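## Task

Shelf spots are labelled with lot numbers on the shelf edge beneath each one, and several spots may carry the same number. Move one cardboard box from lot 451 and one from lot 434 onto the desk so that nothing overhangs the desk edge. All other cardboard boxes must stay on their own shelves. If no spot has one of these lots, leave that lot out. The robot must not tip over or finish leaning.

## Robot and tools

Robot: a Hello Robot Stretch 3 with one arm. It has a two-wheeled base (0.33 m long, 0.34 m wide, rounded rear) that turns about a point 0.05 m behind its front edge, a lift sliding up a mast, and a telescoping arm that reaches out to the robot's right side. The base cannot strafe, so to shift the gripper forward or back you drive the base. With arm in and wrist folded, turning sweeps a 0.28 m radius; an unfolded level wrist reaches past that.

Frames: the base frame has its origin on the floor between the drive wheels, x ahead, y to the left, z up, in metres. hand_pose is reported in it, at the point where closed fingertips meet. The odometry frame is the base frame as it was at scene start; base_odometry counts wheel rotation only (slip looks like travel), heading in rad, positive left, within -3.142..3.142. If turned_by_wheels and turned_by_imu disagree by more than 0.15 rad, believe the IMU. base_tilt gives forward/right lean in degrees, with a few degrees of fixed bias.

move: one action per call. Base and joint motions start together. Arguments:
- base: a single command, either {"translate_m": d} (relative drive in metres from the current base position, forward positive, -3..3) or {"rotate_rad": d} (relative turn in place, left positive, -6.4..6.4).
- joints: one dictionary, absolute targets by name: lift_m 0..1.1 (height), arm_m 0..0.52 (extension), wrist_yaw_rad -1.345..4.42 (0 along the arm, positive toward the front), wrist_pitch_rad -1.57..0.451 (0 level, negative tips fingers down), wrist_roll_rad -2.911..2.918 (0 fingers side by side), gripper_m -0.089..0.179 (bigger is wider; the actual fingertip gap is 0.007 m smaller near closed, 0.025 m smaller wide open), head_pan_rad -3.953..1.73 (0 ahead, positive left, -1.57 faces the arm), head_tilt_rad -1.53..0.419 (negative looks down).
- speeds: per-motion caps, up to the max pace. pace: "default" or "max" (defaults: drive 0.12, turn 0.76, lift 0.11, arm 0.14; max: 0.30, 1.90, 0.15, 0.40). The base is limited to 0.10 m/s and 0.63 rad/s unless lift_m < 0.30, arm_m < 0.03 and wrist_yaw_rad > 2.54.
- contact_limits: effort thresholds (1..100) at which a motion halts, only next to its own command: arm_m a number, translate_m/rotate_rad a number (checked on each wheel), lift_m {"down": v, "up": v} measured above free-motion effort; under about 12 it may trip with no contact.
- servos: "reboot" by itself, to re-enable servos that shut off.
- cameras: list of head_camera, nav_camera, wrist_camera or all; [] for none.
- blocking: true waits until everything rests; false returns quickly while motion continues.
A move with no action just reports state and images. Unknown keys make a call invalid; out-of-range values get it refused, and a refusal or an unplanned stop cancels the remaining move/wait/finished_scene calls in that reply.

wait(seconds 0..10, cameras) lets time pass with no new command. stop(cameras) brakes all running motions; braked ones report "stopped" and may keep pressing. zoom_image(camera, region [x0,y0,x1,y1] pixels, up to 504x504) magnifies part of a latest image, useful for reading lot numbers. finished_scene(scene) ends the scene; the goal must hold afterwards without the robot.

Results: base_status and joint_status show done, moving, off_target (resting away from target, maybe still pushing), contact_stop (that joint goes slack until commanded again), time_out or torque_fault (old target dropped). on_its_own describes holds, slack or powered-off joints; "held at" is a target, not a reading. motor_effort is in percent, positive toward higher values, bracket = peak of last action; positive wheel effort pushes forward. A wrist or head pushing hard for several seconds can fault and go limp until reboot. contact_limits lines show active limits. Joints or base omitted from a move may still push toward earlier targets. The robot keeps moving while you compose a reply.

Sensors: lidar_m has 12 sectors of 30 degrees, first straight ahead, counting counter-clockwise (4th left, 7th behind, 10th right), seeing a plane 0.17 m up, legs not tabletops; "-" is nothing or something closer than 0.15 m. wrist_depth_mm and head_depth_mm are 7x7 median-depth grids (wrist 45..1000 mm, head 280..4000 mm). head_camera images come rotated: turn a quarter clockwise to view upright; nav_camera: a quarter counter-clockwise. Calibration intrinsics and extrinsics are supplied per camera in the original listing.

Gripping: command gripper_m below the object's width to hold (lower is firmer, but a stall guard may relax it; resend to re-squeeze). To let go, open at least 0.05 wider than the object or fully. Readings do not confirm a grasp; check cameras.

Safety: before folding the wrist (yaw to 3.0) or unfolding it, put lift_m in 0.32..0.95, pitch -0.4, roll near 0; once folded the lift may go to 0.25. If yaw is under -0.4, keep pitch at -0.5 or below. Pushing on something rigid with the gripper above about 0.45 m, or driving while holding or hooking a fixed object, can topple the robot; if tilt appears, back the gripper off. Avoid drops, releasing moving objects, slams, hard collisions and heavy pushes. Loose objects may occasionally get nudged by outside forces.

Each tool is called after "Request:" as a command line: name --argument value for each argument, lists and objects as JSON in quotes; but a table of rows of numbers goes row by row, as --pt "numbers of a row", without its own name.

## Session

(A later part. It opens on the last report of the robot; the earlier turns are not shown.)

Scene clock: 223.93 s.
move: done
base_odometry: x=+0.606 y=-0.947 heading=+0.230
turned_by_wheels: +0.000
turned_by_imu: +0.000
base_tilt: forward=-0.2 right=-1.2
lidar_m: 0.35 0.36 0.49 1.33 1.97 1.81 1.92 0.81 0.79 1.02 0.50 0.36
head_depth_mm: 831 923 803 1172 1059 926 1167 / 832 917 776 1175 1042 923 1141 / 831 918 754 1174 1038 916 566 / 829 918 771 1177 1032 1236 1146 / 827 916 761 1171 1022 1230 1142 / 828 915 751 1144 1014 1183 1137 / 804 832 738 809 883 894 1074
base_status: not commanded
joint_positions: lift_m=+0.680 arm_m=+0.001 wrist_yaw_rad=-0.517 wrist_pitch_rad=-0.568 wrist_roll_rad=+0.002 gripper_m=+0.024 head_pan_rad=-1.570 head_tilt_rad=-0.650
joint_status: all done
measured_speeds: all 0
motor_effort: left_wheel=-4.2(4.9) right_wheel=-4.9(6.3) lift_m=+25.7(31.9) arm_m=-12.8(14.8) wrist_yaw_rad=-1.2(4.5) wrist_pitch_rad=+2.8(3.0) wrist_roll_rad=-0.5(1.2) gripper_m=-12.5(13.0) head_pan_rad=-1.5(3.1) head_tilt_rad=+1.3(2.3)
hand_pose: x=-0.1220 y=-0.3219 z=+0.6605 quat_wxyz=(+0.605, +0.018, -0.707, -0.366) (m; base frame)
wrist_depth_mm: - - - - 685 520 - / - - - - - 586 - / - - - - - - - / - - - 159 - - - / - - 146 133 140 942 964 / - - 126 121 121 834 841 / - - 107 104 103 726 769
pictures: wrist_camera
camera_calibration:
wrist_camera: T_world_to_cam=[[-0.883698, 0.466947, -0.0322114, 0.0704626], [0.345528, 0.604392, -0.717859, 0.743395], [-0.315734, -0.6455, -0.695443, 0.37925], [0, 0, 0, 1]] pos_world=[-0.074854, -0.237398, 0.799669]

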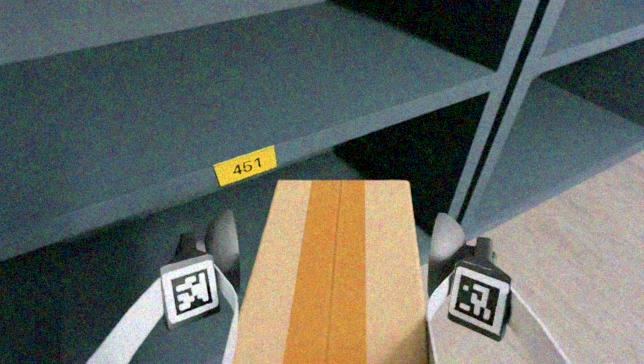

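Request:
move --base '{"rotate_rad": -1.2}' --cameras '[]'

Request:
move --base '{"translate_m": -0.8}' --joints '{"head_pan_rad": -3.2, "head_tilt_rad": -0.2, "lift_m": 0.82}' --cameras '["nav_camera"]'

Request:
move --base '{"translate_m": -0.65}' --joints '{"head_pan_rad": -3.5, "head_tilt_rad": -0.2}' --cameras '["nav_camera"]'

Request:
move --base '{"rotate_rad": -0.371}' --joints '{"head_pan_rad": -1.57, "head_tilt_rad": -0.6}' --cameras '["head_camera"]'

Request:
move --joints '{"head_pan_rad": 1.57, "head_tilt_rad": -0.25}' --cameras '["nav_camera"]'

Scene clock: 269.43 s.
move: done
base_odometry: x=+0.606 y=-0.947 heading=-0.969
turned_by_wheels: -1.200
turned_by_imu: -1.180
base_tilt: forward=-0.5 right=-1.3
lidar_m: 0.58 0.38 0.35 0.35 0.43 0.88 2.69 1.80 1.92 1.59 0.79 1.02
head_depth_mm: 1541 1666 1852 2055 1777 1448 1214 / 1595 1742 1907 2100 1771 1438 1180 / 1669 1812 2022 2178 1753 1430 565 / 1350 1514 1703 2099 1747 1424 1193 / 1373 1433 1700 1862 1679 1410 1193 / 1434 1299 1686 1315 1574 1358 1184 / 1314 1272 859 897 979 1180 1156
base_status: done
joint_positions: lift_m=+0.680 arm_m=+0.001 wrist_yaw_rad=-0.517 wrist_pitch_rad=-0.568 wrist_roll_rad=+0.002 gripper_m=+0.024 head_pan_rad=-1.570 head_tilt_rad=-0.650
joint_status: not commanded
measured_speeds: all 0
motor_effort: left_wheel=+7.9(11.7) right_wheel=-10.1(13.7) lift_m=+31.9(32.3) arm_m=-11.2(11.2) wrist_yaw_rad=-1.9(4.4) wrist_pitch_rad=+2.8(3.0) wrist_roll_rad=-0.8(0.9) gripper_m=-12.1(13.1) head_pan_rad=-2.1(2.6) head_tilt_rad=+0.1(2.1)
hand_pose: x=-0.1220 y=-0.3219 z=+0.6605 quat_wxyz=(+0.605, +0.018, -0.707, -0.366) (m; base frame)
wrist_depth_mm: - - - - - - - / - - - - - - - / - - - - - - - / - - - 159 - - - / - - 149 133 140 962 960 / - 124 127 121 121 843 850 / - 755 106 104 103 725 768
pictures: none
No camera images: "cameras" was empty.

Scene clock: 278.57 s.
move: done
base_odometry: x=+0.153 y=-0.287 heading=-0.969
turned_by_wheels: +0.000
turned_by_imu: -0.001
base_tilt: forward=-0.2 right=-1.3
lidar_m: 1.08 0.70 0.64 0.64 0.80 1.62 2.78 1.25 1.23 1.63 1.77 1.33
head_depth_mm: 2314 2639 2654 2776 2817 2349 1740 / 2332 2715 2784 2836 2911 2379 1726 / 2336 2807 2875 2942 3030 2368 1734 / 2376 2889 2971 3021 3138 2326 1719 / 2419 3004 3068 3158 3207 2289 1719 / 2436 3012 3058 3161 3058 2310 1701 / 2296 2498 2524 2594 1767 2086 1701
base_status: done
joint_positions: lift_m=+0.820 arm_m=+0.001 wrist_yaw_rad=-0.517 wrist_pitch_rad=-0.568 wrist_roll_rad=+0.002 gripper_m=+0.024 head_pan_rad=-3.200 head_tilt_rad=-0.200
joint_status: all done
measured_speeds: all 0
motor_effort: left_wheel=-0.9(9.9) right_wheel=-11.2(14.8) lift_m=+24.8(35.1) arm_m=-7.2(13.6) wrist_yaw_rad=-3.8(4.9) wrist_pitch_rad=+2.8(3.1) wrist_roll_rad=-0.8(0.9) gripper_m=-12.4(13.4) head_pan_rad=+3.2(5.2) head_tilt_rad=-3.2(9.8)
hand_pose: x=-0.1219 y=-0.3219 z=+0.8005 quat_wxyz=(+0.605, +0.018, -0.707, -0.366) (m; base frame)
wrist_depth_mm: - - - - - - - / - - - - - - - / - - - - - - - / - - - 159 - - - / - - 149 134 141 - - / - 124 127 121 121 991 - / 935 888 106 104 103 859 898
pictures: nav_camera (sideways)
camera_calibration:
nav_camera: T_world_to_cam=[[-0.173441, -0.00697958, 0.984819, -1.23781], [0.0454358, 0.998853, 0.015081, 0.0302816], [-0.983796, 0.0473617, -0.172925, 0.184305], [0, 0, 0, 1]] pos_world=[-0.0347446, -0.0476153, 1.25043]

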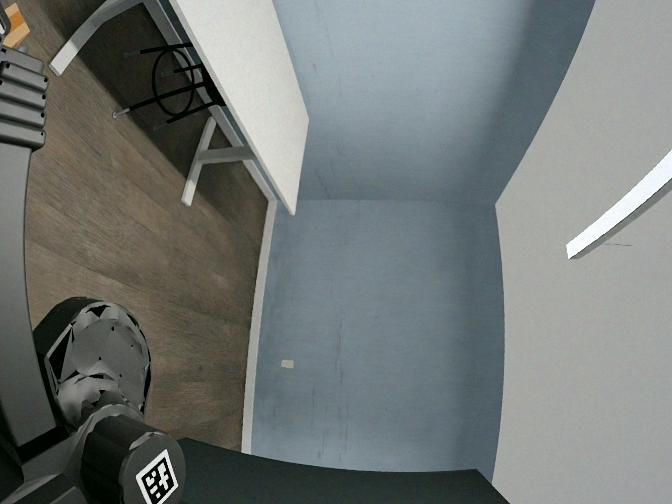

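Scene clock: 286.20 s.
move: done
base_odometry: x=-0.215 y=+0.248 heading=-0.969
turned_by_wheels: +0.000
turned_by_imu: +0.000
base_tilt: forward=-0.4 right=-1.1
lidar_m: 1.48 0.96 0.87 0.88 1.09 2.37 2.38 0.98 0.77 1.00 1.73 1.90
head_depth_mm: 2135 2197 2262 2313 2424 2397 1738 / 2142 2203 2270 2352 2406 2378 1736 / 2162 2228 2266 2339 2401 2345 1719 / 2141 2208 2263 2342 2410 2336 1715 / 2132 2187 2275 2315 2412 2355 1717 / 2135 2212 2281 2356 2408 2307 1708 / 2147 2212 2253 2336 2399 2301 1693
base_status: done
joint_positions: lift_m=+0.820 arm_m=+0.001 wrist_yaw_rad=-0.517 wrist_pitch_rad=-0.568 wrist_roll_rad=+0.002 gripper_m=+0.024 head_pan_rad=-3.500 head_tilt_rad=-0.200
joint_status: all done
measured_speeds: all 0
motor_effort: left_wheel=-1.2(10.0) right_wheel=-10.5(15.0) lift_m=+25.3(25.6) arm_m=-1.6(7.2) wrist_yaw_rad=-2.5(4.4) wrist_pitch_rad=+2.8(3.0) wrist_roll_rad=-0.3(1.0) gripper_m=-12.5(13.1) head_pan_rad=+4.1(5.3) head_tilt_rad=-0.6(3.2)
hand_pose: x=-0.1219 y=-0.3219 z=+0.8005 quat_wxyz=(+0.605, +0.018, -0.707, -0.366) (m; base frame)
wrist_depth_mm: - - - - - - - / - - - - - - - / - - - - - - - / - - - 159 - - - / - - 149 133 140 - - / - 124 126 121 120 993 - / 934 892 106 104 103 860 901
pictures: nav_camera (sideways)
camera_calibration:
nav_camera: T_world_to_cam=[[-0.168019, 0.0447159, 0.984769, -1.23779], [0.338684, 0.94078, 0.0150671, 0.0285386], [-0.925777, 0.336057, -0.173214, 0.184293], [0, 0, 0, 1]] pos_world=[-0.0470233, -0.0334327, 1.25043]

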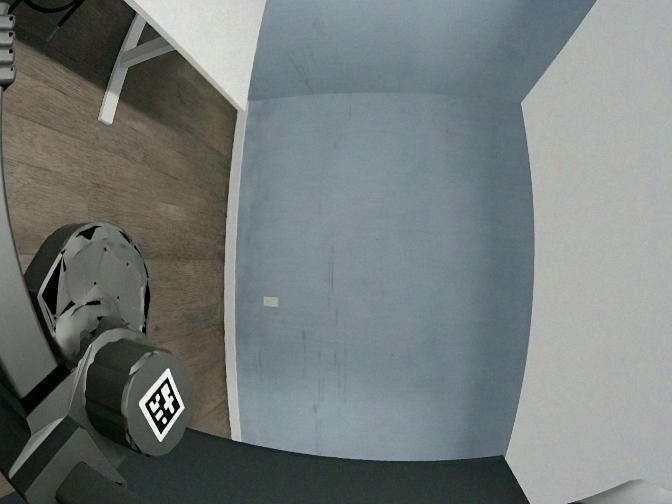

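Scene clock: 288.63 s.
move: done
base_odometry: x=-0.215 y=+0.248 heading=-1.339
turned_by_wheels: -0.371
turned_by_imu: -0.364
base_tilt: forward=-0.3 right=-1.2
lidar_m: 1.90 1.23 0.91 0.88 0.91 1.26 2.37 1.34 0.98 0.77 1.00 1.99
head_depth_mm: 1156 1265 1407 1128 872 1462 1279 / 1159 1266 1384 1114 864 1445 345 / 1152 1273 1393 1101 887 1432 332 / 1153 1269 1395 1096 881 1458 1226 / 1159 1276 1395 1082 881 1457 1226 / 1162 1276 1393 1071 869 1409 1202 / 1165 1277 1402 1064 864 1438 1202
base_status: done
joint_positions: lift_m=+0.820 arm_m=+0.001 wrist_yaw_rad=-0.518 wrist_pitch_rad=-0.568 wrist_roll_rad=+0.002 gripper_m=+0.024 head_pan_rad=-1.562 head_tilt_rad=-0.603
joint_status: all done
measured_speeds: translate_m=+0.000 rotate_rad=+0.000 lift_m=+0.000 arm_m=+0.000 wrist_yaw_rad=+0.000 wrist_pitch_rad=+0.000 wrist_roll_rad=+0.000 head_pan_rad=-0.024 head_tilt_rad=+0.000
motor_effort: left_wheel=+8.0(11.9) right_wheel=-9.3(13.8) lift_m=+25.5(25.8) arm_m=-1.4(2.0) wrist_yaw_rad=-2.0(4.1) wrist_pitch_rad=+2.9(3.1) wrist_roll_rad=-0.8(0.9) gripper_m=-11.9(13.2) head_pan_rad=-2.9(5.1) head_tilt_rad=+3.5(7.9)
hand_pose: x=-0.1220 y=-0.3219 z=+0.8005 quat_wxyz=(+0.605, +0.018, -0.707, -0.366) (m; base frame)
wrist_depth_mm: - - - - - - - / - - - - - - - / - - - - - - - / - - - 159 - - - / - - 149 134 140 - - / - 124 126 121 121 990 - / 941 884 106 104 103 862 904
pictures: head_camera (sideways)
camera_calibration:
head_camera: T_world_to_cam=[[-0.0508659, 0.522034, -0.851407, 1.12353], [0.997639, -0.0128283, -0.067468, 0.0813918], [-0.0461427, -0.852828, -0.520149, 0.63277], [0, 0, 0, 1]] pos_world=[0.00514751, -0.0458336, 1.29121]

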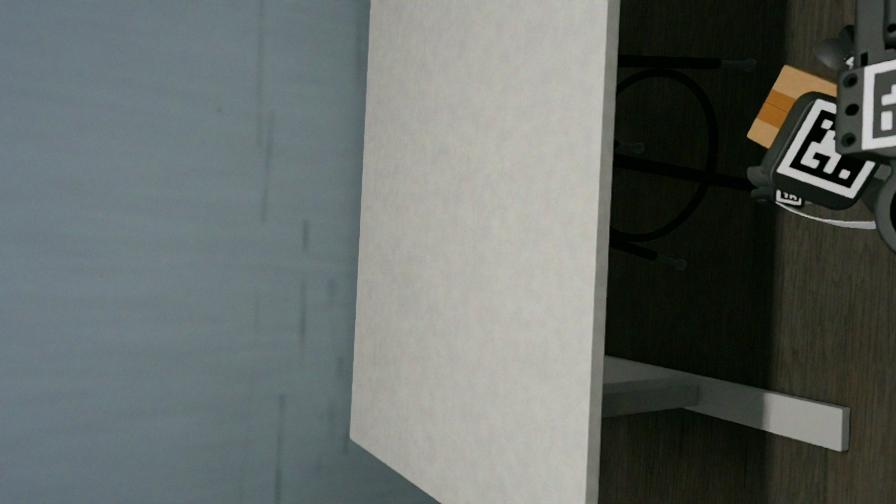

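Scene clock: 291.57 s.
move: done
base_odometry: x=-0.215 y=+0.248 heading=-1.339
turned_by_wheels: +0.000
turned_by_imu: +0.000
base_tilt: forward=-0.3 right=-1.3
lidar_m: 1.90 1.23 0.91 0.88 0.91 1.26 2.37 1.35 0.98 0.77 1.00 1.99
head_depth_mm: 759 784 816 850 887 924 967 / 760 785 818 850 887 928 968 / 763 784 814 846 885 924 964 / 763 787 817 848 886 922 966 / 766 788 818 851 884 926 964 / 766 785 818 845 887 924 967 / 765 787 816 851 885 922 967
base_status: not commanded
joint_positions: lift_m=+0.820 arm_m=+0.001 wrist_yaw_rad=-0.518 wrist_pitch_rad=-0.568 wrist_roll_rad=+0.002 gripper_m=+0.024 head_pan_rad=+1.578 head_tilt_rad=-0.249
joint_status: all done
measured_speeds: translate_m=+0.000 rotate_rad=+0.000 lift_m=+0.000 arm_m=+0.000 wrist_yaw_rad=+0.000 wrist_pitch_rad=+0.000 wrist_roll_rad=+0.000 head_pan_rad=-0.024 head_tilt_rad=+0.000
motor_effort: left_wheel=+7.5(8.1) right_wheel=-9.3(10.1) lift_m=+25.9(26.1) arm_m=-1.1(1.5) wrist_yaw_rad=-3.9(3.9) wrist_pitch_rad=+2.9(3.1) wrist_roll_rad=-0.8(0.9) gripper_m=-12.6(13.2) head_pan_rad=-3.3(6.4) head_tilt_rad=-2.8(8.2)
hand_pose: x=-0.1220 y=-0.3219 z=+0.8005 quat_wxyz=(+0.605, +0.018, -0.707, -0.366) (m; base frame)
wrist_depth_mm: - - - - - - - / - - - - - - - / - - - - - - - / - - - 159 - - - / - - 149 134 140 - - / - 124 126 121 121 992 - / 929 881 106 104 103 876 893
pictures: nav_camera (sideways)
camera_calibration:
nav_camera: T_world_to_cam=[[-0.0186309, 0.220442, 0.975222, -1.22627], [0.999679, 0.0208741, 0.0143797, 0.0253946], [-0.017187, 0.975177, -0.22076, 0.240641], [0, 0, 0, 1]] pos_world=[-0.044097, 0.0351229, 1.24864]

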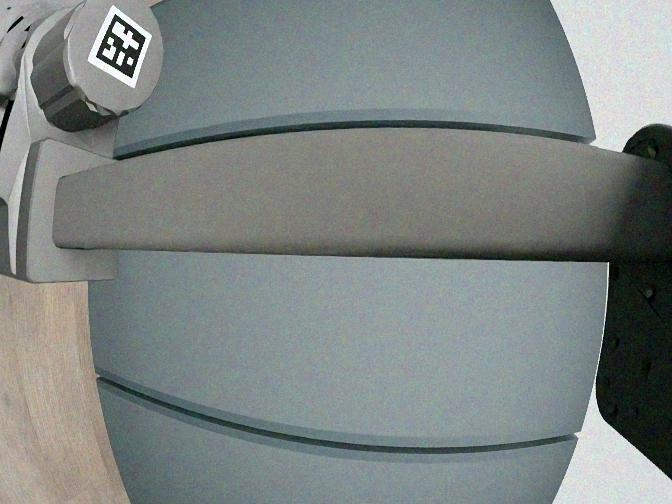

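Request:
move --joints '{"arm_m": 0.4, "head_pan_rad": -1.57, "head_tilt_rad": -0.6}' --cameras '["head_camera","wrist_camera"]'

Request:
move --joints '{"lift_m": 0.745}' --speeds '{"lift_m": 0.03}' --contact_limits '{"lift_m": {"down": 12}}' --cameras '["wrist_camera"]'

Scene clock: 317.23 s.
move: done
base_odometry: x=-0.215 y=+0.248 heading=-1.339
turned_by_wheels: +0.000
turned_by_imu: +0.000
base_tilt: forward=-0.4 right=-1.2
lidar_m: 1.90 1.23 0.91 0.88 0.91 1.26 2.37 1.34 0.98 0.77 1.00 1.99
head_depth_mm: 1161 1272 1411 1132 871 309 - / 1157 1270 1392 1073 377 1372 1210 / 1159 1265 1387 555 828 1430 1231 / 1163 1264 1391 582 852 1439 1231 / 1164 1273 1391 1086 881 1464 1224 / 1157 1272 1400 1082 870 1391 1210 / 1160 1272 1400 1066 864 1458 1210
base_status: not commanded
joint_positions: lift_m=+0.820 arm_m=+0.400 wrist_yaw_rad=-0.518 wrist_pitch_rad=-0.569 wrist_roll_rad=+0.002 gripper_m=+0.024 head_pan_rad=-1.571 head_tilt_rad=-0.600
joint_status: all done
measured_speeds: all 0
motor_effort: left_wheel=+7.4(8.2) right_wheel=-9.9(10.5) lift_m=+26.2(26.7) arm_m=+12.7(15.4) wrist_yaw_rad=-3.8(3.9) wrist_pitch_rad=+3.1(3.1) wrist_roll_rad=-0.7(1.2) gripper_m=-12.9(13.0) head_pan_rad=+3.8(5.6) head_tilt_rad=+3.8(6.1)
hand_pose: x=-0.1220 y=-0.7213 z=+0.8004 quat_wxyz=(+0.605, +0.018, -0.707, -0.366) (m; base frame)
wrist_depth_mm: - - - - - - - / - - - - - - - / - - - - - - - / - - - 154 - - - / - - 147 133 139 - - / - - 127 121 121 122 - / - - 106 104 103 - -
pictures: head_camera (sideways), wrist_camera
camera_calibration:
head_camera: T_world_to_cam=[[-0.0460623, 0.520239, -0.852778, 1.12527], [0.997471, -0.0223025, -0.0674835, 0.0813922], [-0.0541267, -0.853729, -0.517896, 0.629879], [0, 0, 0, 1]] pos_world=[0.00473942, -0.0458485, 1.29131]
wrist_camera: T_world_to_cam=[[-0.883647, 0.467043, -0.0322361, 0.261556], [0.345746, 0.604627, -0.717556, 1.0851], [-0.315638, -0.645211, -0.695755, 0.219213], [0, 0, 0, 1]] pos_world=[-0.0748543, -0.636799, 0.939569]

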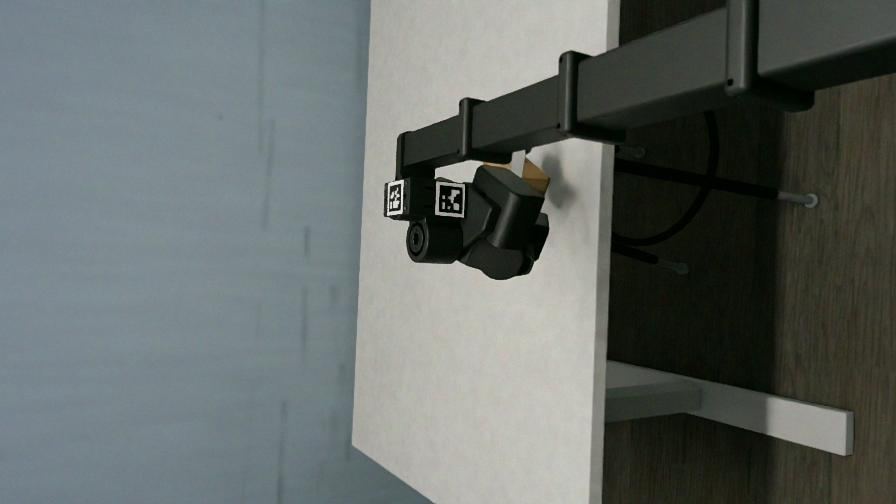

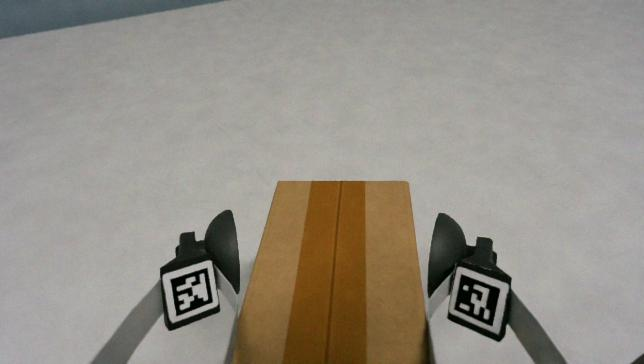

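Scene clock: 320.17 s.
move: done
base_odometry: x=-0.215 y=+0.248 heading=-1.339
turned_by_wheels: +0.000
turned_by_imu: +0.000
base_tilt: forward=-0.3 right=-1.2
lidar_m: 1.90 1.23 0.91 0.88 0.91 1.26 2.37 1.34 0.98 0.77 1.00 1.99
head_depth_mm: 1159 1274 1411 1130 875 1452 328 / 1155 1268 1407 1124 803 394 328 / 1152 1274 1392 1112 592 1406 1238 / 1164 1274 1384 1107 795 1443 1229 / 1160 1270 1379 1090 876 1468 1225 / 1158 1271 1384 1079 875 1395 1202 / 1160 1280 1406 1068 866 1444 1210
base_status: not commanded
joint_positions: lift_m=+0.745 arm_m=+0.400 wrist_yaw_rad=-0.518 wrist_pitch_rad=-0.493 wrist_roll_rad=+0.011 gripper_m=+0.024 head_pan_rad=-1.570 head_tilt_rad=-0.600
joint_status: all done
measured_speeds: all 0
on_its_own: wrist_pitch_rad is at rest, and its effort (-10.9) is outside its rest range (-8 to +12)
motor_effort: left_wheel=+7.3(8.1) right_wheel=-9.5(10.3) lift_m=+11.3(26.0) arm_m=+11.2(13.3) wrist_yaw_rad=-1.7(4.5) wrist_pitch_rad=-10.9(11.4) wrist_roll_rad=-3.9(4.0) gripper_m=-12.6(12.9) head_pan_rad=+3.0(4.1) head_tilt_rad=+3.6(4.3)
contact_limits: lift_m down 12 (down: maximum 72; up: maximum 65)
hand_pose: x=-0.1277 y=-0.7311 z=+0.7412 quat_wxyz=(+0.615, -0.011, -0.710, -0.343) (m; base frame)
wrist_depth_mm: - - - - - - - / - - - - - - - / - - - - - - - / - - - 154 - - - / - - 147 136 139 - - / - - 126 121 119 122 - / - - 105 103 102 118 -
pictures: wrist_camera
camera_calibration:
wrist_camera: T_world_to_cam=[[-0.882235, 0.469251, -0.0382755, 0.265495], [0.326397, 0.551011, -0.768018, 1.04635], [-0.339303, -0.690065, -0.639284, 0.0922054], [0, 0, 0, 1]] pos_world=[-0.0760118, -0.637508, 0.872725]

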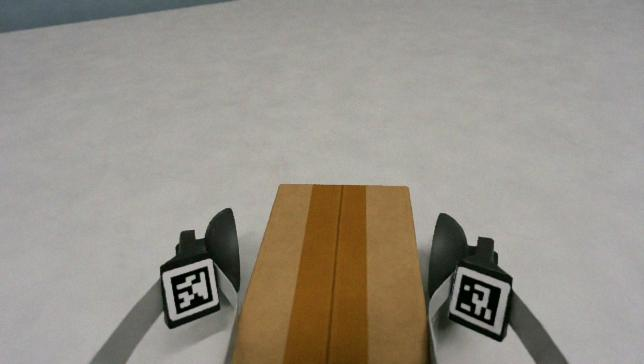

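Request:
move --joints '{"lift_m": 0.758}' --cameras '[]'

Request:
move --joints '{"gripper_m": 0.179}' --cameras '[]'

Request:
move --joints '{"lift_m": 0.9}' --cameras '["wrist_camera"]'

Request:
move --joints '{"arm_m": 0.0, "wrist_pitch_rad": -0.45, "gripper_m": 0.037}' --pace "max" --cameras '["head_camera"]'

Request:
move --joints '{"wrist_yaw_rad": 3.0}' --pace "max" --cameras '[]'

Request:
move --joints '{"lift_m": 0.4, "head_pan_rad": 1.57, "head_tilt_rad": -0.2}' --base '{"rotate_rad": 1.57}' --pace "max" --cameras '["nav_camera"]'

Scene clock: 330.97 s.
move: done
base_odometry: x=-0.215 y=+0.248 heading=-1.339
turned_by_wheels: +0.000
turned_by_imu: +0.000
base_tilt: forward=-0.3 right=-1.1
lidar_m: 1.90 1.23 0.91 0.88 0.91 1.25 2.37 1.34 0.98 0.77 1.00 1.99
head_depth_mm: 1156 1273 1411 1127 875 1455 304 / 1150 1273 1393 1121 502 379 323 / 1158 1271 1393 1110 594 1397 1226 / 1160 1280 1394 1099 793 1427 1231 / 1158 1264 1385 1083 878 1463 1221 / 1161 1280 1392 1083 872 1389 1207 / 1160 1278 1401 1072 868 1447 1211
base_status: not commanded
joint_positions: lift_m=+0.758 arm_m=+0.400 wrist_yaw_rad=-0.518 wrist_pitch_rad=-0.551 wrist_roll_rad=+0.008 gripper_m=+0.024 head_pan_rad=-1.570 head_tilt_rad=-0.600
joint_status: all done
measured_speeds: all 0
motor_effort: left_wheel=+6.5(7.5) right_wheel=-7.3(9.7) lift_m=+30.2(31.1) arm_m=+9.2(9.8) wrist_yaw_rad=-2.0(3.3) wrist_pitch_rad=-0.2(11.0) wrist_roll_rad=-2.6(4.1) gripper_m=-12.6(12.9) head_pan_rad=+3.5(4.0) head_tilt_rad=+2.8(3.4)
hand_pose: x=-0.1234 y=-0.7236 z=+0.7420 quat_wxyz=(+0.606, +0.010, -0.709, -0.361) (m; base frame)
wrist_depth_mm: - - - - - - - / - - - - - - - / - - - - - - - / - - - 151 - - - / - - 147 133 138 - - / - - 126 115 118 122 - / - - 106 104 102 - -
pictures: none
No camera images: "cameras" was empty.

Scene clock: 333.07 s.
move: done
base_odometry: x=-0.215 y=+0.248 heading=-1.339
turned_by_wheels: +0.000
turned_by_imu: +0.000
base_tilt: forward=-0.3 right=-1.1
lidar_m: 1.90 1.23 0.91 0.88 0.91 1.26 2.37 1.34 0.98 0.77 1.00 1.99
head_depth_mm: 1149 1268 1408 1131 875 1459 303 / 1155 1267 1386 1122 501 379 322 / 1158 1268 1388 1117 594 1401 1232 / 1154 1271 1396 1101 790 1432 1231 / 1162 1274 1390 1089 882 1454 1223 / 1157 1266 1401 1077 872 1396 1207 / 1164 1275 1395 1064 866 1445 1211
base_status: not commanded
joint_positions: lift_m=+0.758 arm_m=+0.400 wrist_yaw_rad=-0.518 wrist_pitch_rad=-0.560 wrist_roll_rad=+0.005 gripper_m=+0.179 head_pan_rad=-1.570 head_tilt_rad=-0.600
joint_status: all done
measured_speeds: all 0
motor_effort: left_wheel=+6.5(6.9) right_wheel=-7.5(8.5) lift_m=+23.4(30.2) arm_m=+8.5(9.8) wrist_yaw_rad=-2.2(3.2) wrist_pitch_rad=+1.5(1.6) wrist_roll_rad=-2.0(3.0) gripper_m=+0.4(85.4) head_pan_rad=+3.5(4.0) head_tilt_rad=+3.1(3.4)
hand_pose: x=-0.1227 y=-0.7223 z=+0.7401 quat_wxyz=(+0.605, +0.014, -0.708, -0.364) (m; base frame)
wrist_depth_mm: - - - - - - - / - - - - - - - / - - - - - - - / - - - 149 - - - / - 143 - 130 135 - - / - 126 117 112 116 - - / - - 105 104 104 - 105
pictures: none
No camera images: "cameras" was empty.

Scene clock: 335.20 s.
move: done
base_odometry: x=-0.215 y=+0.248 heading=-1.339
turned_by_wheels: +0.000
turned_by_imu: +0.000
base_tilt: forward=-0.2 right=-1.1
lidar_m: 1.90 1.23 0.91 0.88 0.91 1.25 2.37 1.34 0.98 0.77 1.00 1.99
head_depth_mm: 1164 1273 1405 1036 - - 1246 / 1156 1270 1364 388 806 1451 1245 / 1161 1265 531 651 818 1455 1240 / 1158 1267 1370 600 884 1437 1227 / 1154 1271 1399 1087 877 1463 1224 / 1156 1270 1396 1079 873 1392 1214 / 1160 1272 1403 1069 864 1455 1204
base_status: not commanded
joint_positions: lift_m=+0.900 arm_m=+0.400 wrist_yaw_rad=-0.518 wrist_pitch_rad=-0.561 wrist_roll_rad=+0.005 gripper_m=+0.179 head_pan_rad=-1.570 head_tilt_rad=-0.600
joint_status: all done
measured_speeds: all 0
motor_effort: left_wheel=+6.3(6.9) right_wheel=-7.6(8.2) lift_m=+31.8(34.1) arm_m=+7.2(8.6) wrist_yaw_rad=-1.9(3.4) wrist_pitch_rad=+1.5(1.7) wrist_roll_rad=-2.0(2.1) gripper_m=+0.4(1.2) head_pan_rad=+3.6(4.3) head_tilt_rad=+2.1(3.2)
hand_pose: x=-0.1227 y=-0.7222 z=+0.8820 quat_wxyz=(+0.605, +0.014, -0.708, -0.364) (m; base frame)
wrist_depth_mm: - - - - - - - / - - - - - - - / - - - - - - - / - - - - - - - / - 142 - - - - - / - 126 - - - - - / - - - 243 - - 105
pictures: wrist_camera
camera_calibration:
wrist_camera: T_world_to_cam=[[-0.882431, 0.469134, -0.0350573, 0.26811], [0.346552, 0.597842, -0.722833, 1.1444], [-0.318147, -0.649999, -0.690133, 0.266404], [0, 0, 0, 1]] pos_world=[-0.075252, -0.636789, 1.02047]

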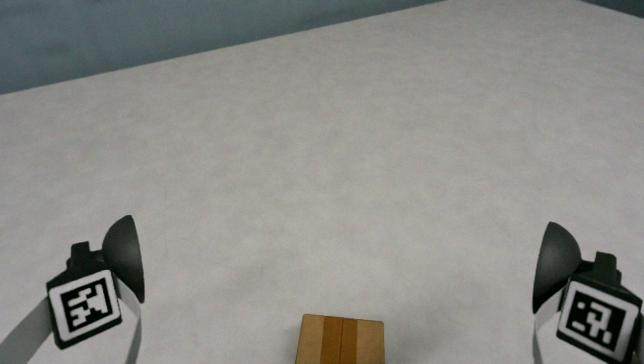

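Scene clock: 337.47 s.
move: done
base_odometry: x=-0.215 y=+0.248 heading=-1.339
turned_by_wheels: +0.000
turned_by_imu: +0.000
base_tilt: forward=-0.3 right=-1.2
lidar_m: 1.90 1.23 0.91 0.88 0.91 1.26 2.37 1.34 0.98 0.77 1.00 1.99
head_depth_mm: 1149 1268 1413 1131 871 1556 - / 1156 1277 1395 1119 865 1311 - / 1162 1278 1385 1110 819 289 - / 1165 1274 1388 1098 888 1468 1257 / 1161 1271 1391 1089 882 1450 1220 / 1157 1275 1393 1081 872 1392 1211 / 1162 1277 1401 1067 866 1447 1215
base_status: not commanded
joint_positions: lift_m=+0.900 arm_m=+0.001 wrist_yaw_rad=-0.518 wrist_pitch_rad=-0.469 wrist_roll_rad=+0.004 gripper_m=+0.037 head_pan_rad=-1.570 head_tilt_rad=-0.600
joint_status: all done
measured_speeds: all 0
motor_effort: left_wheel=+6.5(7.2) right_wheel=-7.6(8.4) lift_m=+23.9(31.3) arm_m=-11.6(14.9) wrist_yaw_rad=-1.6(3.3) wrist_pitch_rad=+3.1(5.3) wrist_roll_rad=-1.5(1.9) gripper_m=+0.4(82.0) head_pan_rad=+3.2(3.7) head_tilt_rad=+2.1(2.6)
hand_pose: x=-0.1294 y=-0.3345 z=+0.9014 quat_wxyz=(+0.621, -0.018, -0.708, -0.335) (m; base frame)
wrist_depth_mm: - - - - - - - / - - - - - - - / - - 517 - - - - / - - 483 - - - - / - - - - - - - / - - 126 - 129 - - / - - - - - - -
pictures: head_camera (sideways)
camera_calibration:
head_camera: T_world_to_cam=[[-0.046911, 0.51984, -0.852975, 1.12552], [0.997507, -0.0206805, -0.0674635, 0.0813393], [-0.0527102, -0.854013, -0.517574, 0.629448], [0, 0, 0, 1]] pos_world=[0.00484087, -0.0458493, 1.29131]

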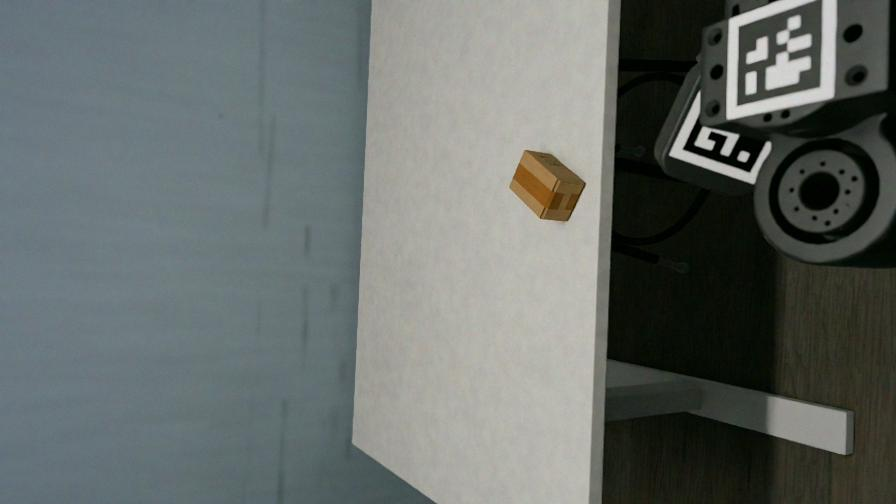

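Scene clock: 339.50 s.
move: done
base_odometry: x=-0.215 y=+0.248 heading=-1.339
turned_by_wheels: +0.000
turned_by_imu: +0.000
base_tilt: forward=-0.4 right=-1.1
lidar_m: 1.90 1.23 0.91 0.88 0.91 1.26 2.37 1.35 0.98 0.77 1.00 1.99
head_depth_mm: 1157 1274 1395 1132 875 1555 - / 1153 1274 1401 1122 866 1538 - / 1161 1267 1387 1110 816 1486 - / 1159 1274 1390 1097 885 1466 - / 1159 1273 1391 1090 880 1493 - / 1164 1274 1387 1080 872 1414 1210 / 1166 1276 1399 1065 865 1449 1213
base_status: not commanded
joint_positions: lift_m=+0.900 arm_m=+0.001 wrist_yaw_rad=+2.997 wrist_pitch_rad=-0.469 wrist_roll_rad=+0.004 gripper_m=+0.037 head_pan_rad=-1.570 head_tilt_rad=-0.600
joint_status: all done
measured_speeds: all 0
motor_effort: left_wheel=+6.1(6.9) right_wheel=-7.7(8.4) lift_m=+23.6(24.3) arm_m=-2.8(11.6) wrist_yaw_rad=+2.4(6.3) wrist_pitch_rad=+3.0(3.2) wrist_roll_rad=-1.3(1.7) gripper_m=+0.2(1.0) head_pan_rad=+2.3(3.1) head_tilt_rad=+2.1(2.9)
hand_pose: x=+0.0102 y=+0.0699 z=+0.9014 quat_wxyz=(+0.214, +0.699, +0.114, +0.673) (m; base frame)
wrist_depth_mm: - 139 - - - 896 - / - 150 - - - - - / - 167 - - - - - / - 195 221 - - - - / - - 214 - - - - / - - 127 - 129 - - / - - 288 - - - -
pictures: none
No camera images: "cameras" was empty.

Scene clock: 343.63 s.
move: done
base_odometry: x=-0.215 y=+0.248 heading=+0.230
turned_by_wheels: +1.570
turned_by_imu: +1.545
base_tilt: forward=-0.4 right=-1.2
lidar_m: 0.88 0.91 1.23 2.37 2.01 0.98 0.77 1.00 1.96 1.90 1.25 0.91
head_depth_mm: 2143 2211 2300 2386 2404 2378 1748 / 2156 2213 2279 2335 2416 2364 1732 / - 2213 2264 2345 2432 2360 1728 / - 2181 2266 2313 2422 2345 1711 / - 2179 2262 2323 2408 2333 1698 / - 2186 2244 2322 2401 2303 1707 / - 2186 2226 2315 2400 2300 1698
base_status: done
joint_positions: lift_m=+0.400 arm_m=+0.001 wrist_yaw_rad=+2.997 wrist_pitch_rad=-0.468 wrist_roll_rad=+0.004 gripper_m=+0.037 head_pan_rad=+1.571 head_tilt_rad=-0.200
joint_status: all done
measured_speeds: all 0
motor_effort: left_wheel=-8.3(13.6) right_wheel=+8.8(12.3) lift_m=+26.3(26.7) arm_m=+4.2(4.7) wrist_yaw_rad=+2.4(3.8) wrist_pitch_rad=+2.9(3.1) wrist_roll_rad=-1.3(1.7) gripper_m=+0.4(0.9) head_pan_rad=-3.4(6.3) head_tilt_rad=-3.3(7.1)
hand_pose: x=+0.0102 y=+0.0699 z=+0.4015 quat_wxyz=(+0.214, +0.699, +0.114, +0.673) (m; base frame)
wrist_depth_mm: - 139 - - - - - / - 150 - - - - - / - 166 942 - - - - / 876 195 220 853 835 844 831 / 733 710 213 692 684 692 693 / 627 620 127 596 128 601 601 / 555 562 287 378 524 531 527
pictures: nav_camera (sideways)
camera_calibration:
nav_camera: T_world_to_cam=[[-0.0170999, 0.172524, 0.984857, -1.2388], [0.999802, 0.0129964, 0.0150827, 0.024393], [-0.0101975, 0.98492, -0.172712, 0.178105], [0, 0, 0, 1]] pos_world=[-0.0437553, 0.0379861, 1.25043]

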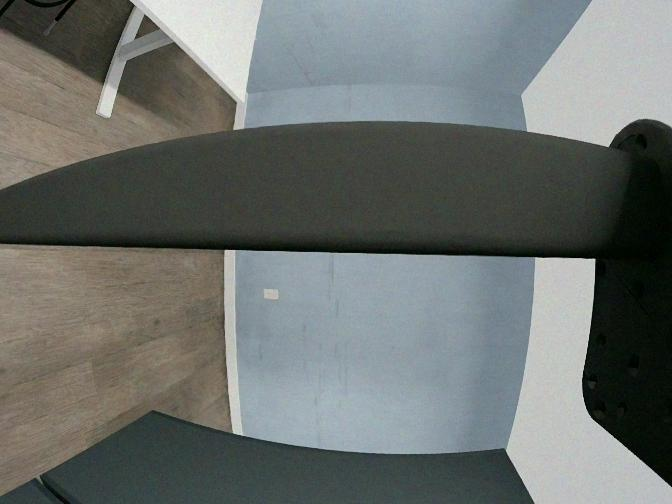

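Request:
move --base '{"rotate_rad": 1.33}' --joints '{"lift_m": 0.27}' --pace "max" --cameras '[]'

Request:
move --base '{"translate_m": 1.82}' --joints '{"head_pan_rad": -1.3, "head_tilt_rad": -0.3}' --pace "max" --cameras '["nav_camera"]'

Scene clock: 360.00 s.
move: done
base_odometry: x=-0.215 y=+0.248 heading=+1.560
turned_by_wheels: +1.330
turned_by_imu: +1.304
base_tilt: forward=-0.4 right=-1.2
lidar_m: 2.37 2.38 1.33 0.77 1.41 1.59 1.91 1.77 1.02 0.88 0.88 1.02
head_depth_mm: 1448 1492 1539 1597 1625 1083 856 / 1404 1437 1492 1539 1573 1077 819 / - 1397 1428 1492 1522 1071 787 / - 1345 1388 1445 1467 1060 782 / - 1302 1345 1393 1425 1060 738 / - 1272 1308 1347 1386 1051 747 / - 1231 1271 1307 1339 1046 768
base_status: done
joint_positions: lift_m=+0.270 arm_m=+0.001 wrist_yaw_rad=+2.997 wrist_pitch_rad=-0.468 wrist_roll_rad=+0.004 gripper_m=+0.037 head_pan_rad=+1.570 head_tilt_rad=-0.200
joint_status: all done
measured_speeds: all 0
motor_effort: left_wheel=-6.6(15.0) right_wheel=+7.8(13.8) lift_m=+31.0(31.3) arm_m=-2.4(4.1) wrist_yaw_rad=+1.1(3.2) wrist_pitch_rad=+2.9(3.0) wrist_roll_rad=-1.3(1.8) gripper_m=+0.0(0.8) head_pan_rad=-2.8(3.7) head_tilt_rad=-2.0(3.5)
hand_pose: x=+0.0101 y=+0.0700 z=+0.2716 quat_wxyz=(+0.214, +0.699, +0.114, +0.673) (m; base frame)
wrist_depth_mm: - 139 - - - - - / - 150 989 - - 983 981 / 819 166 737 784 773 771 757 / 655 599 220 638 630 625 624 / 553 527 213 518 517 528 523 / 479 283 127 271 129 459 455 / 252 257 237 247 395 404 400
pictures: none
No camera images: "cameras" was empty.

Scene clock: 367.50 s.
move: done
base_odometry: x=-0.194 y=+2.068 heading=+1.560
turned_by_wheels: +0.000
turned_by_imu: +0.001
base_tilt: forward=-0.4 right=-1.2
lidar_m: 0.63 0.63 0.73 1.27 1.62 1.88 3.66 0.82 0.57 0.78 1.26 0.73
head_depth_mm: 1621 1707 1781 1862 1962 2034 1464 / 1628 1703 1780 1875 1971 2042 1561 / 1627 1701 1784 1872 1973 2025 1539 / 1624 1694 1779 1870 1981 2016 1540 / 1624 1694 1786 1853 1968 1981 1543 / 1620 1693 1777 1875 1966 1972 1534 / 1612 1671 1754 1839 1887 1812 1528
base_status: done
joint_positions: lift_m=+0.270 arm_m=+0.001 wrist_yaw_rad=+2.997 wrist_pitch_rad=-0.468 wrist_roll_rad=+0.004 gripper_m=+0.037 head_pan_rad=-1.300 head_tilt_rad=-0.300
joint_status: all done
measured_speeds: all 0
motor_effort: left_wheel=+2.8(10.0) right_wheel=+4.9(16.2) lift_m=+24.9(31.0) arm_m=-11.7(13.4) wrist_yaw_rad=+1.6(3.1) wrist_pitch_rad=+2.8(3.0) wrist_roll_rad=-1.3(1.8) gripper_m=+0.1(0.9) head_pan_rad=+3.1(4.7) head_tilt_rad=+5.7(6.2)
hand_pose: x=+0.0101 y=+0.0700 z=+0.2716 quat_wxyz=(+0.214, +0.699, +0.114, +0.673) (m; base frame)
wrist_depth_mm: - 139 - - - - 567 / - 150 984 - 949 770 588 / 829 167 727 790 785 736 587 / 657 605 220 640 639 632 606 / 550 537 213 519 516 526 520 / 477 283 127 271 129 460 454 / 250 256 237 246 393 406 398
pictures: nav_camera (sideways)
camera_calibration:
nav_camera: T_world_to_cam=[[0.0886493, -0.255474, 0.962743, -1.21063], [-0.959491, -0.281406, 0.0136758, 0.0382404], [0.267428, -0.924956, -0.270071, 0.303064], [0, 0, 0, 1]] pos_world=[0.062965, -0.0182026, 1.24685]

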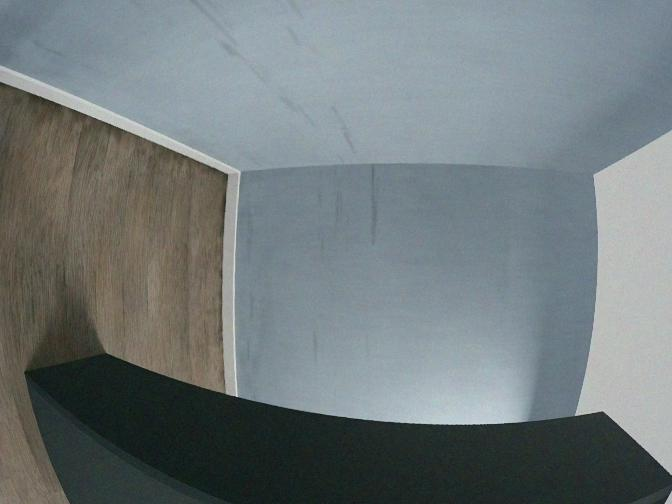

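Request:
move --base '{"rotate_rad": -1.33}' --pace "max" --cameras '[]'

Request:
move --base '{"translate_m": 1.25}' --joints '{"head_pan_rad": -1.0, "head_tilt_rad": -0.3}' --pace "max" --cameras '["nav_camera","head_camera"]'

Request:
move --joints '{"head_pan_rad": -2.0, "head_tilt_rad": -0.3}' --pace "max" --cameras '["nav_camera"]'

Scene clock: 385.93 s.
move: done
base_odometry: x=-0.194 y=+2.068 heading=+0.230
turned_by_wheels: -1.330
turned_by_imu: -1.304
base_tilt: forward=-0.3 right=-1.1
lidar_m: 1.87 0.89 0.65 0.63 0.65 0.89 1.87 1.62 2.27 1.62 0.59 0.57
head_depth_mm: 3013 3519 3626 3779 2982 2061 1569 / 3035 3639 3736 - 2938 2029 1548 / 2891 2480 2789 3264 2738 2020 1547 / 1350 1441 1566 1687 1842 1850 1548 / 981 1023 1085 1134 1202 1279 1364 / 764 792 825 858 897 937 986 / 628 646 668 692 712 741 771
base_status: done
joint_positions: lift_m=+0.270 arm_m=+0.001 wrist_yaw_rad=+2.997 wrist_pitch_rad=-0.468 wrist_roll_rad=+0.004 gripper_m=+0.037 head_pan_rad=-1.300 head_tilt_rad=-0.300
joint_status: not commanded
measured_speeds: all 0
motor_effort: left_wheel=+4.8(15.7) right_wheel=-9.8(14.6) lift_m=+26.2(26.8) arm_m=-12.8(13.4) wrist_yaw_rad=+2.5(2.9) wrist_pitch_rad=+2.8(3.0) wrist_roll_rad=-1.1(1.7) gripper_m=+0.8(0.8) head_pan_rad=+3.0(3.7) head_tilt_rad=+3.6(4.8)
hand_pose: x=+0.0101 y=+0.0700 z=+0.2716 quat_wxyz=(+0.214, +0.699, +0.114, +0.673) (m; base frame)
wrist_depth_mm: 580 139 615 624 627 - - / 621 151 - - - - - / - 165 177 748 737 730 747 / 663 608 219 636 631 627 619 / 555 532 213 528 514 530 519 / 479 284 127 272 129 456 456 / 251 255 235 246 393 402 400
pictures: none
No camera images: "cameras" was empty.

Scene clock: 391.47 s.
move: done
base_odometry: x=+1.023 y=+2.353 heading=+0.230
turned_by_wheels: +0.000
turned_by_imu: +0.001
base_tilt: forward=-0.3 right=-1.4
lidar_m: 0.63 0.66 0.66 0.63 0.66 0.89 2.46 0.55 0.54 2.23 0.90 0.65
head_depth_mm: 1983 2214 2526 2903 2807 2039 1563 / 1499 1628 1783 1981 2216 2031 1563 / 1204 1296 1392 1499 1623 1795 1561 / 1007 1067 1132 1205 1284 1378 1443 / 866 908 952 1006 1063 1125 1197 / 762 792 825 862 904 954 1003 / 677 701 726 753 785 822 863
base_status: done
joint_positions: lift_m=+0.270 arm_m=+0.001 wrist_yaw_rad=+2.997 wrist_pitch_rad=-0.468 wrist_roll_rad=+0.004 gripper_m=+0.037 head_pan_rad=-1.000 head_tilt_rad=-0.300
joint_status: all done
measured_speeds: all 0
motor_effort: left_wheel=+4.7(12.9) right_wheel=+1.5(14.1) lift_m=+28.0(28.2) arm_m=-9.5(12.9) wrist_yaw_rad=+1.3(3.0) wrist_pitch_rad=+2.9(3.0) wrist_roll_rad=-1.7(1.8) gripper_m=+0.4(1.1) head_pan_rad=-3.4(6.0) head_tilt_rad=+3.1(5.0)
hand_pose: x=+0.0100 y=+0.0700 z=+0.2716 quat_wxyz=(+0.214, +0.699, +0.114, +0.673) (m; base frame)
wrist_depth_mm: 592 139 612 632 630 - 687 / 626 150 - - - - 738 / - 166 177 749 752 735 730 / 659 610 220 633 640 629 616 / 549 530 213 518 515 536 521 / 475 282 127 272 129 458 453 / 251 256 236 245 393 403 403
pictures: head_camera (sideways), nav_camera (sideways)
camera_calibration:
head_camera: T_world_to_cam=[[-0.171051, 0.180717, -0.968547, 1.27711], [0.86142, 0.504573, -0.0579855, 0.069911], [0.478224, -0.844244, -0.241981, 0.267586], [0, 0, 0, 1]] pos_world=[0.0302621, -0.040163, 1.30574]
nav_camera: T_world_to_cam=[[0.160172, -0.217889, 0.96274, -1.21105], [-0.833557, -0.552264, 0.0136903, 0.0374888], [0.528704, -0.804692, -0.270081, 0.301547], [0, 0, 0, 1]] pos_world=[0.0657958, -0.000517867, 1.24685]

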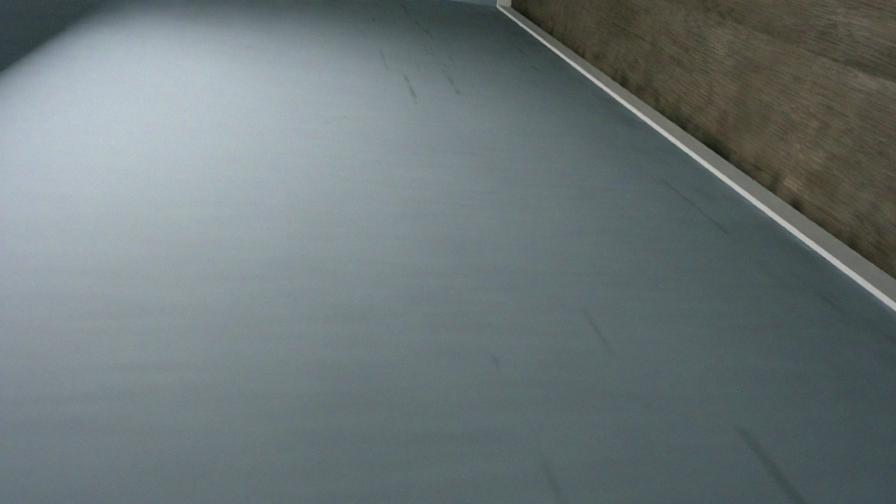

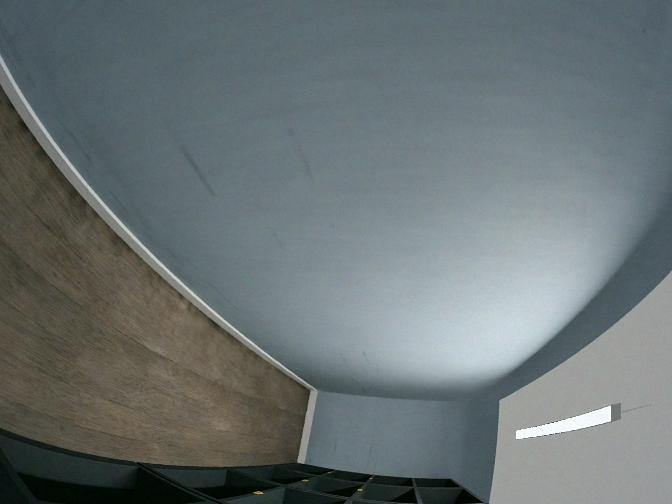

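Scene clock: 392.37 s.
move: done
base_odometry: x=+1.023 y=+2.353 heading=+0.230
turned_by_wheels: +0.000
turned_by_imu: +0.000
base_tilt: forward=-0.5 right=-1.2
lidar_m: 0.63 0.65 0.66 0.63 0.66 0.90 2.46 0.55 0.54 2.22 0.90 0.66
head_depth_mm: 445 457 478 504 539 582 628 / 1143 640 1198 1180 643 576 603 / 1268 793 1380 1321 771 1202 923 / 1216 1061 1340 1297 1458 1194 981 / 1155 1185 1270 1284 1403 1308 1440 / 1386 1666 2051 1628 1799 1765 1492 / 2598 1981 2794 2919 2646 1965 1513
base_status: not commanded
joint_positions: lift_m=+0.270 arm_m=+0.001 wrist_yaw_rad=+2.997 wrist_pitch_rad=-0.468 wrist_roll_rad=+0.004 gripper_m=+0.037 head_pan_rad=-2.031 head_tilt_rad=-0.300
joint_status: all done
measured_speeds: all 0
motor_effort: left_wheel=+4.6(5.0) right_wheel=+2.0(2.5) lift_m=+28.6(28.7) arm_m=-8.9(9.5) wrist_yaw_rad=+1.3(2.7) wrist_pitch_rad=+2.9(3.1) wrist_roll_rad=-1.4(1.7) gripper_m=+0.5(0.6) head_pan_rad=+2.7(5.3) head_tilt_rad=+2.8(5.5)
hand_pose: x=+0.0100 y=+0.0700 z=+0.2716 quat_wxyz=(+0.214, +0.699, +0.114, +0.673) (m; base frame)
wrist_depth_mm: 578 139 613 629 643 - 683 / 632 150 160 - - - 747 / - 165 177 744 744 738 730 / 655 604 220 635 633 632 617 / 554 529 213 523 514 525 518 / 473 286 127 271 129 457 458 / 251 255 237 247 398 400 401
pictures: nav_camera (sideways)
camera_calibration:
nav_camera: T_world_to_cam=[[-0.104528, -0.249415, 0.962739, -1.20943], [-0.902249, 0.430997, 0.0136972, 0.0377929], [-0.418354, -0.867199, -0.270086, 0.307333], [0, 0, 0, 1]] pos_world=[0.0362533, -0.0514197, 1.24685]

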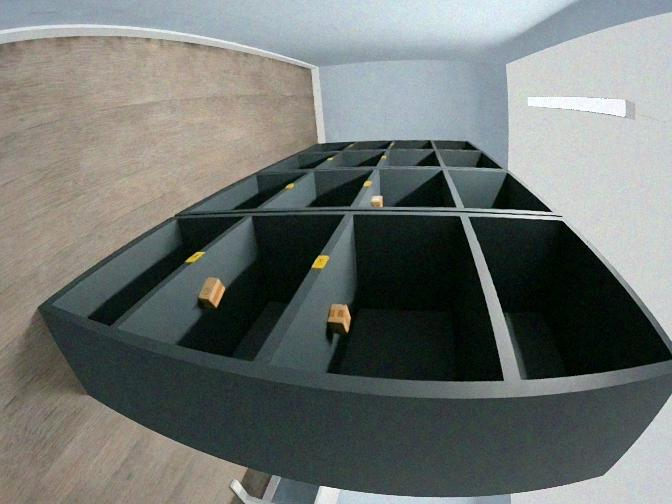

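Request:
move --base '{"rotate_rad": -1.58}' --joints '{"head_pan_rad": -1.1, "head_tilt_rad": -0.3}' --pace "max" --cameras '["head_camera"]'

Request:
zoom_image --camera "head_camera" --region '[350, 0, 700, 250]'

Request:
zoom_image --camera "head_camera" --region '[350, 250, 700, 500]'

Scene clock: 403.60 s.
move: done
base_odometry: x=+1.023 y=+2.353 heading=-1.350
turned_by_wheels: -1.580
turned_by_imu: -1.548
base_tilt: forward=-0.4 right=-1.2
lidar_m: 2.23 0.89 0.65 0.63 0.66 0.66 0.63 0.66 0.91 2.55 0.54 0.54
head_depth_mm: 2662 2701 2859 2969 2980 2055 1560 / 2733 2849 2957 3103 2946 2024 1558 / 2862 2999 3178 3183 2858 2007 1549 / 697 739 781 837 899 966 1050 / 581 609 638 673 713 757 803 / 499 518 541 564 593 621 656 / 436 452 469 491 515 547 580
base_status: done
joint_positions: lift_m=+0.270 arm_m=+0.001 wrist_yaw_rad=+2.997 wrist_pitch_rad=-0.468 wrist_roll_rad=+0.004 gripper_m=+0.037 head_pan_rad=-1.095 head_tilt_rad=-0.300
joint_status: all done
measured_speeds: all 0
motor_effort: left_wheel=+6.0(15.1) right_wheel=-8.7(15.4) lift_m=+29.8(30.2) arm_m=-12.6(13.9) wrist_yaw_rad=+1.7(3.1) wrist_pitch_rad=+3.0(3.0) wrist_roll_rad=-1.4(1.6) gripper_m=-0.2(1.0) head_pan_rad=-3.4(6.0) head_tilt_rad=+1.4(6.2)
hand_pose: x=+0.0100 y=+0.0700 z=+0.2716 quat_wxyz=(+0.214, +0.699, +0.114, +0.673) (m; base frame)
wrist_depth_mm: - 139 - - - - - / - 150 159 - - - - / - 165 177 742 739 728 726 / 660 610 220 646 634 636 620 / 553 534 213 520 515 533 528 / 480 285 127 272 129 457 455 / 251 256 236 246 400 403 402
pictures: head_camera (sideways)
camera_calibration:
head_camera: T_world_to_cam=[[-0.153071, 0.19616, -0.968551, 1.27702], [0.905495, 0.420378, -0.0579673, 0.0695506], [0.395787, -0.885891, -0.24197, 0.268026], [0, 0, 0, 1]] pos_world=[0.0264164, -0.0422954, 1.30574]

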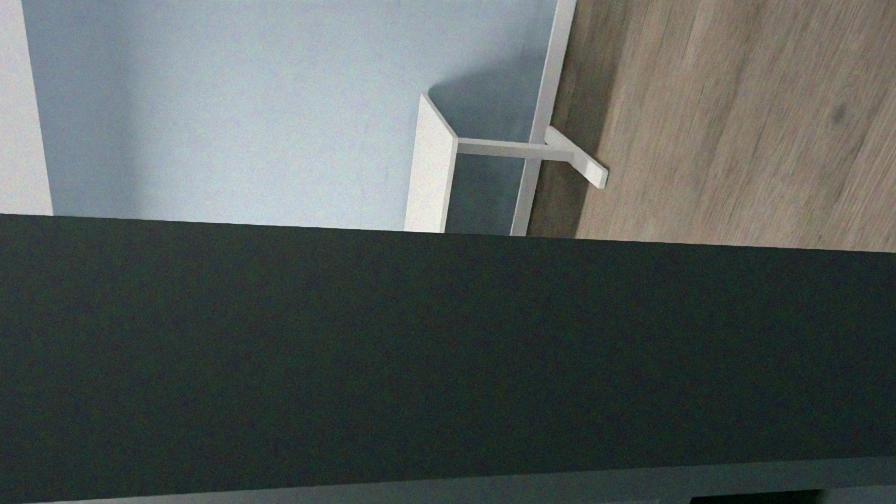

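Scaled by 1.440 from the camera's 896x504 image, which has a finer 1280x720 frame.

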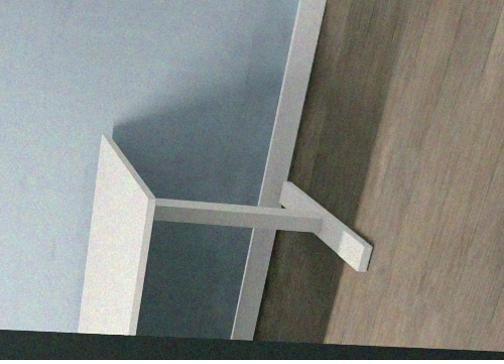

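Scaled by 1.440 from the camera's 896x504 image, which has a finer 1280x720 frame.

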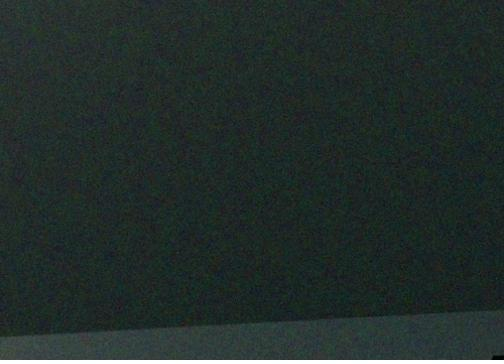

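Request:
move --base '{"translate_m": 0.95}' --joints '{"head_pan_rad": -1.0, "head_tilt_rad": -0.3}' --pace "max" --cameras '["nav_camera","head_camera"]'

Request:
zoom_image --camera "head_camera" --region '[350, 0, 700, 250]'

Request:
zoom_image --camera "head_camera" --region '[350, 250, 700, 500]'

Scene clock: 416.67 s.
move: done
base_odometry: x=+1.231 y=+1.426 heading=-1.350
turned_by_wheels: +0.000
turned_by_imu: +0.001
base_tilt: forward=-0.3 right=-1.3
lidar_m: 2.22 0.88 0.64 0.62 0.65 0.90 1.58 0.65 0.75 0.83 0.50 0.55
head_depth_mm: 313 627 761 787 738 504 399 / 332 641 791 831 729 501 426 / 354 562 640 692 682 497 836 / 391 490 525 558 597 496 684 / 400 428 449 473 500 516 566 / 433 453 475 499 528 560 595 / 1027 733 1175 1185 697 1089 904
base_status: done
joint_positions: lift_m=+0.270 arm_m=+0.001 wrist_yaw_rad=+2.998 wrist_pitch_rad=-0.468 wrist_roll_rad=+0.004 gripper_m=+0.037 head_pan_rad=-1.000 head_tilt_rad=-0.300
joint_status: all done
measured_speeds: all 0
motor_effort: left_wheel=+1.6(16.1) right_wheel=+6.8(11.0) lift_m=+23.7(30.8) arm_m=-8.5(11.2) wrist_yaw_rad=+1.8(3.2) wrist_pitch_rad=+3.0(3.0) wrist_roll_rad=-1.3(1.8) gripper_m=+0.6(0.9) head_pan_rad=+2.8(4.1) head_tilt_rad=-0.4(1.5)
hand_pose: x=+0.0100 y=+0.0700 z=+0.2716 quat_wxyz=(+0.214, +0.699, +0.114, +0.673) (m; base frame)
wrist_depth_mm: - 139 - - - - - / - 150 160 - - - - / - 166 177 727 743 735 722 / 657 605 219 644 629 628 621 / 555 528 214 520 514 528 526 / 480 283 127 272 129 453 459 / 251 256 236 246 396 402 402
pictures: head_camera (sideways), nav_camera (sideways)
camera_calibration:
head_camera: T_world_to_cam=[[-0.171051, 0.180717, -0.968547, 1.27711], [0.86142, 0.504573, -0.0579855, 0.069911], [0.478224, -0.844244, -0.241981, 0.267586], [0, 0, 0, 1]] pos_world=[0.0302621, -0.040163, 1.30574]
nav_camera: T_world_to_cam=[[0.160172, -0.217889, 0.96274, -1.21105], [-0.833557, -0.552264, 0.0136903, 0.0374888], [0.528704, -0.804692, -0.270081, 0.301547], [0, 0, 0, 1]] pos_world=[0.0657958, -0.000517867, 1.24685]

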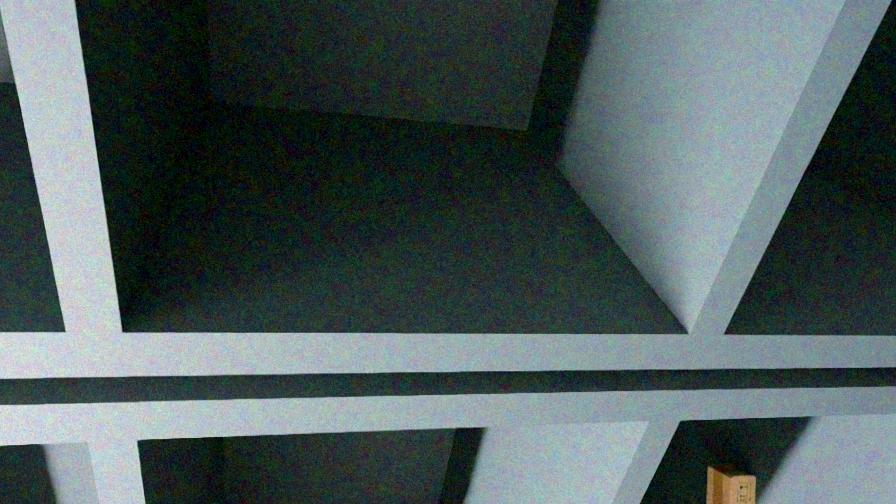

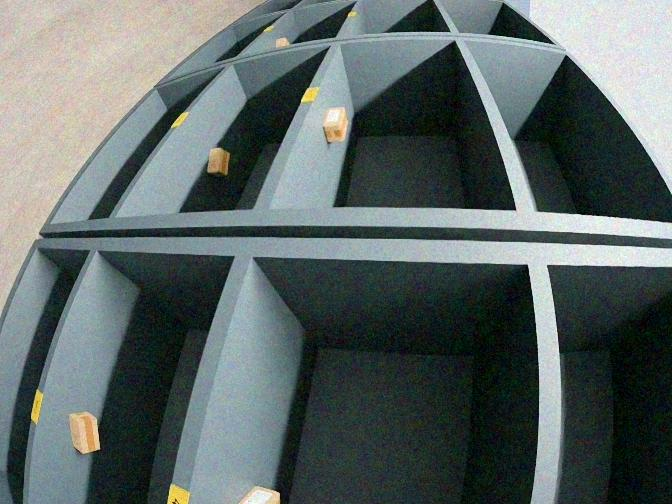

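Scaled by 1.440 from the camera's 896x504 image, which has a finer 1280x720 frame.

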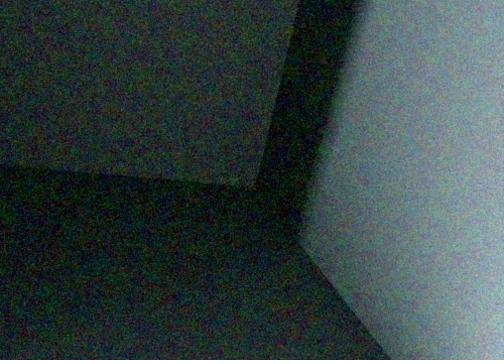

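Scaled by 1.440 from the camera's 896x504 image, which has a finer 1280x720 frame.

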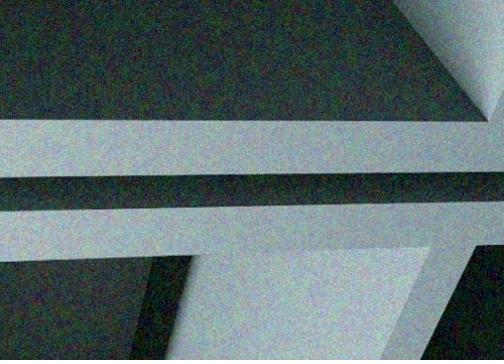

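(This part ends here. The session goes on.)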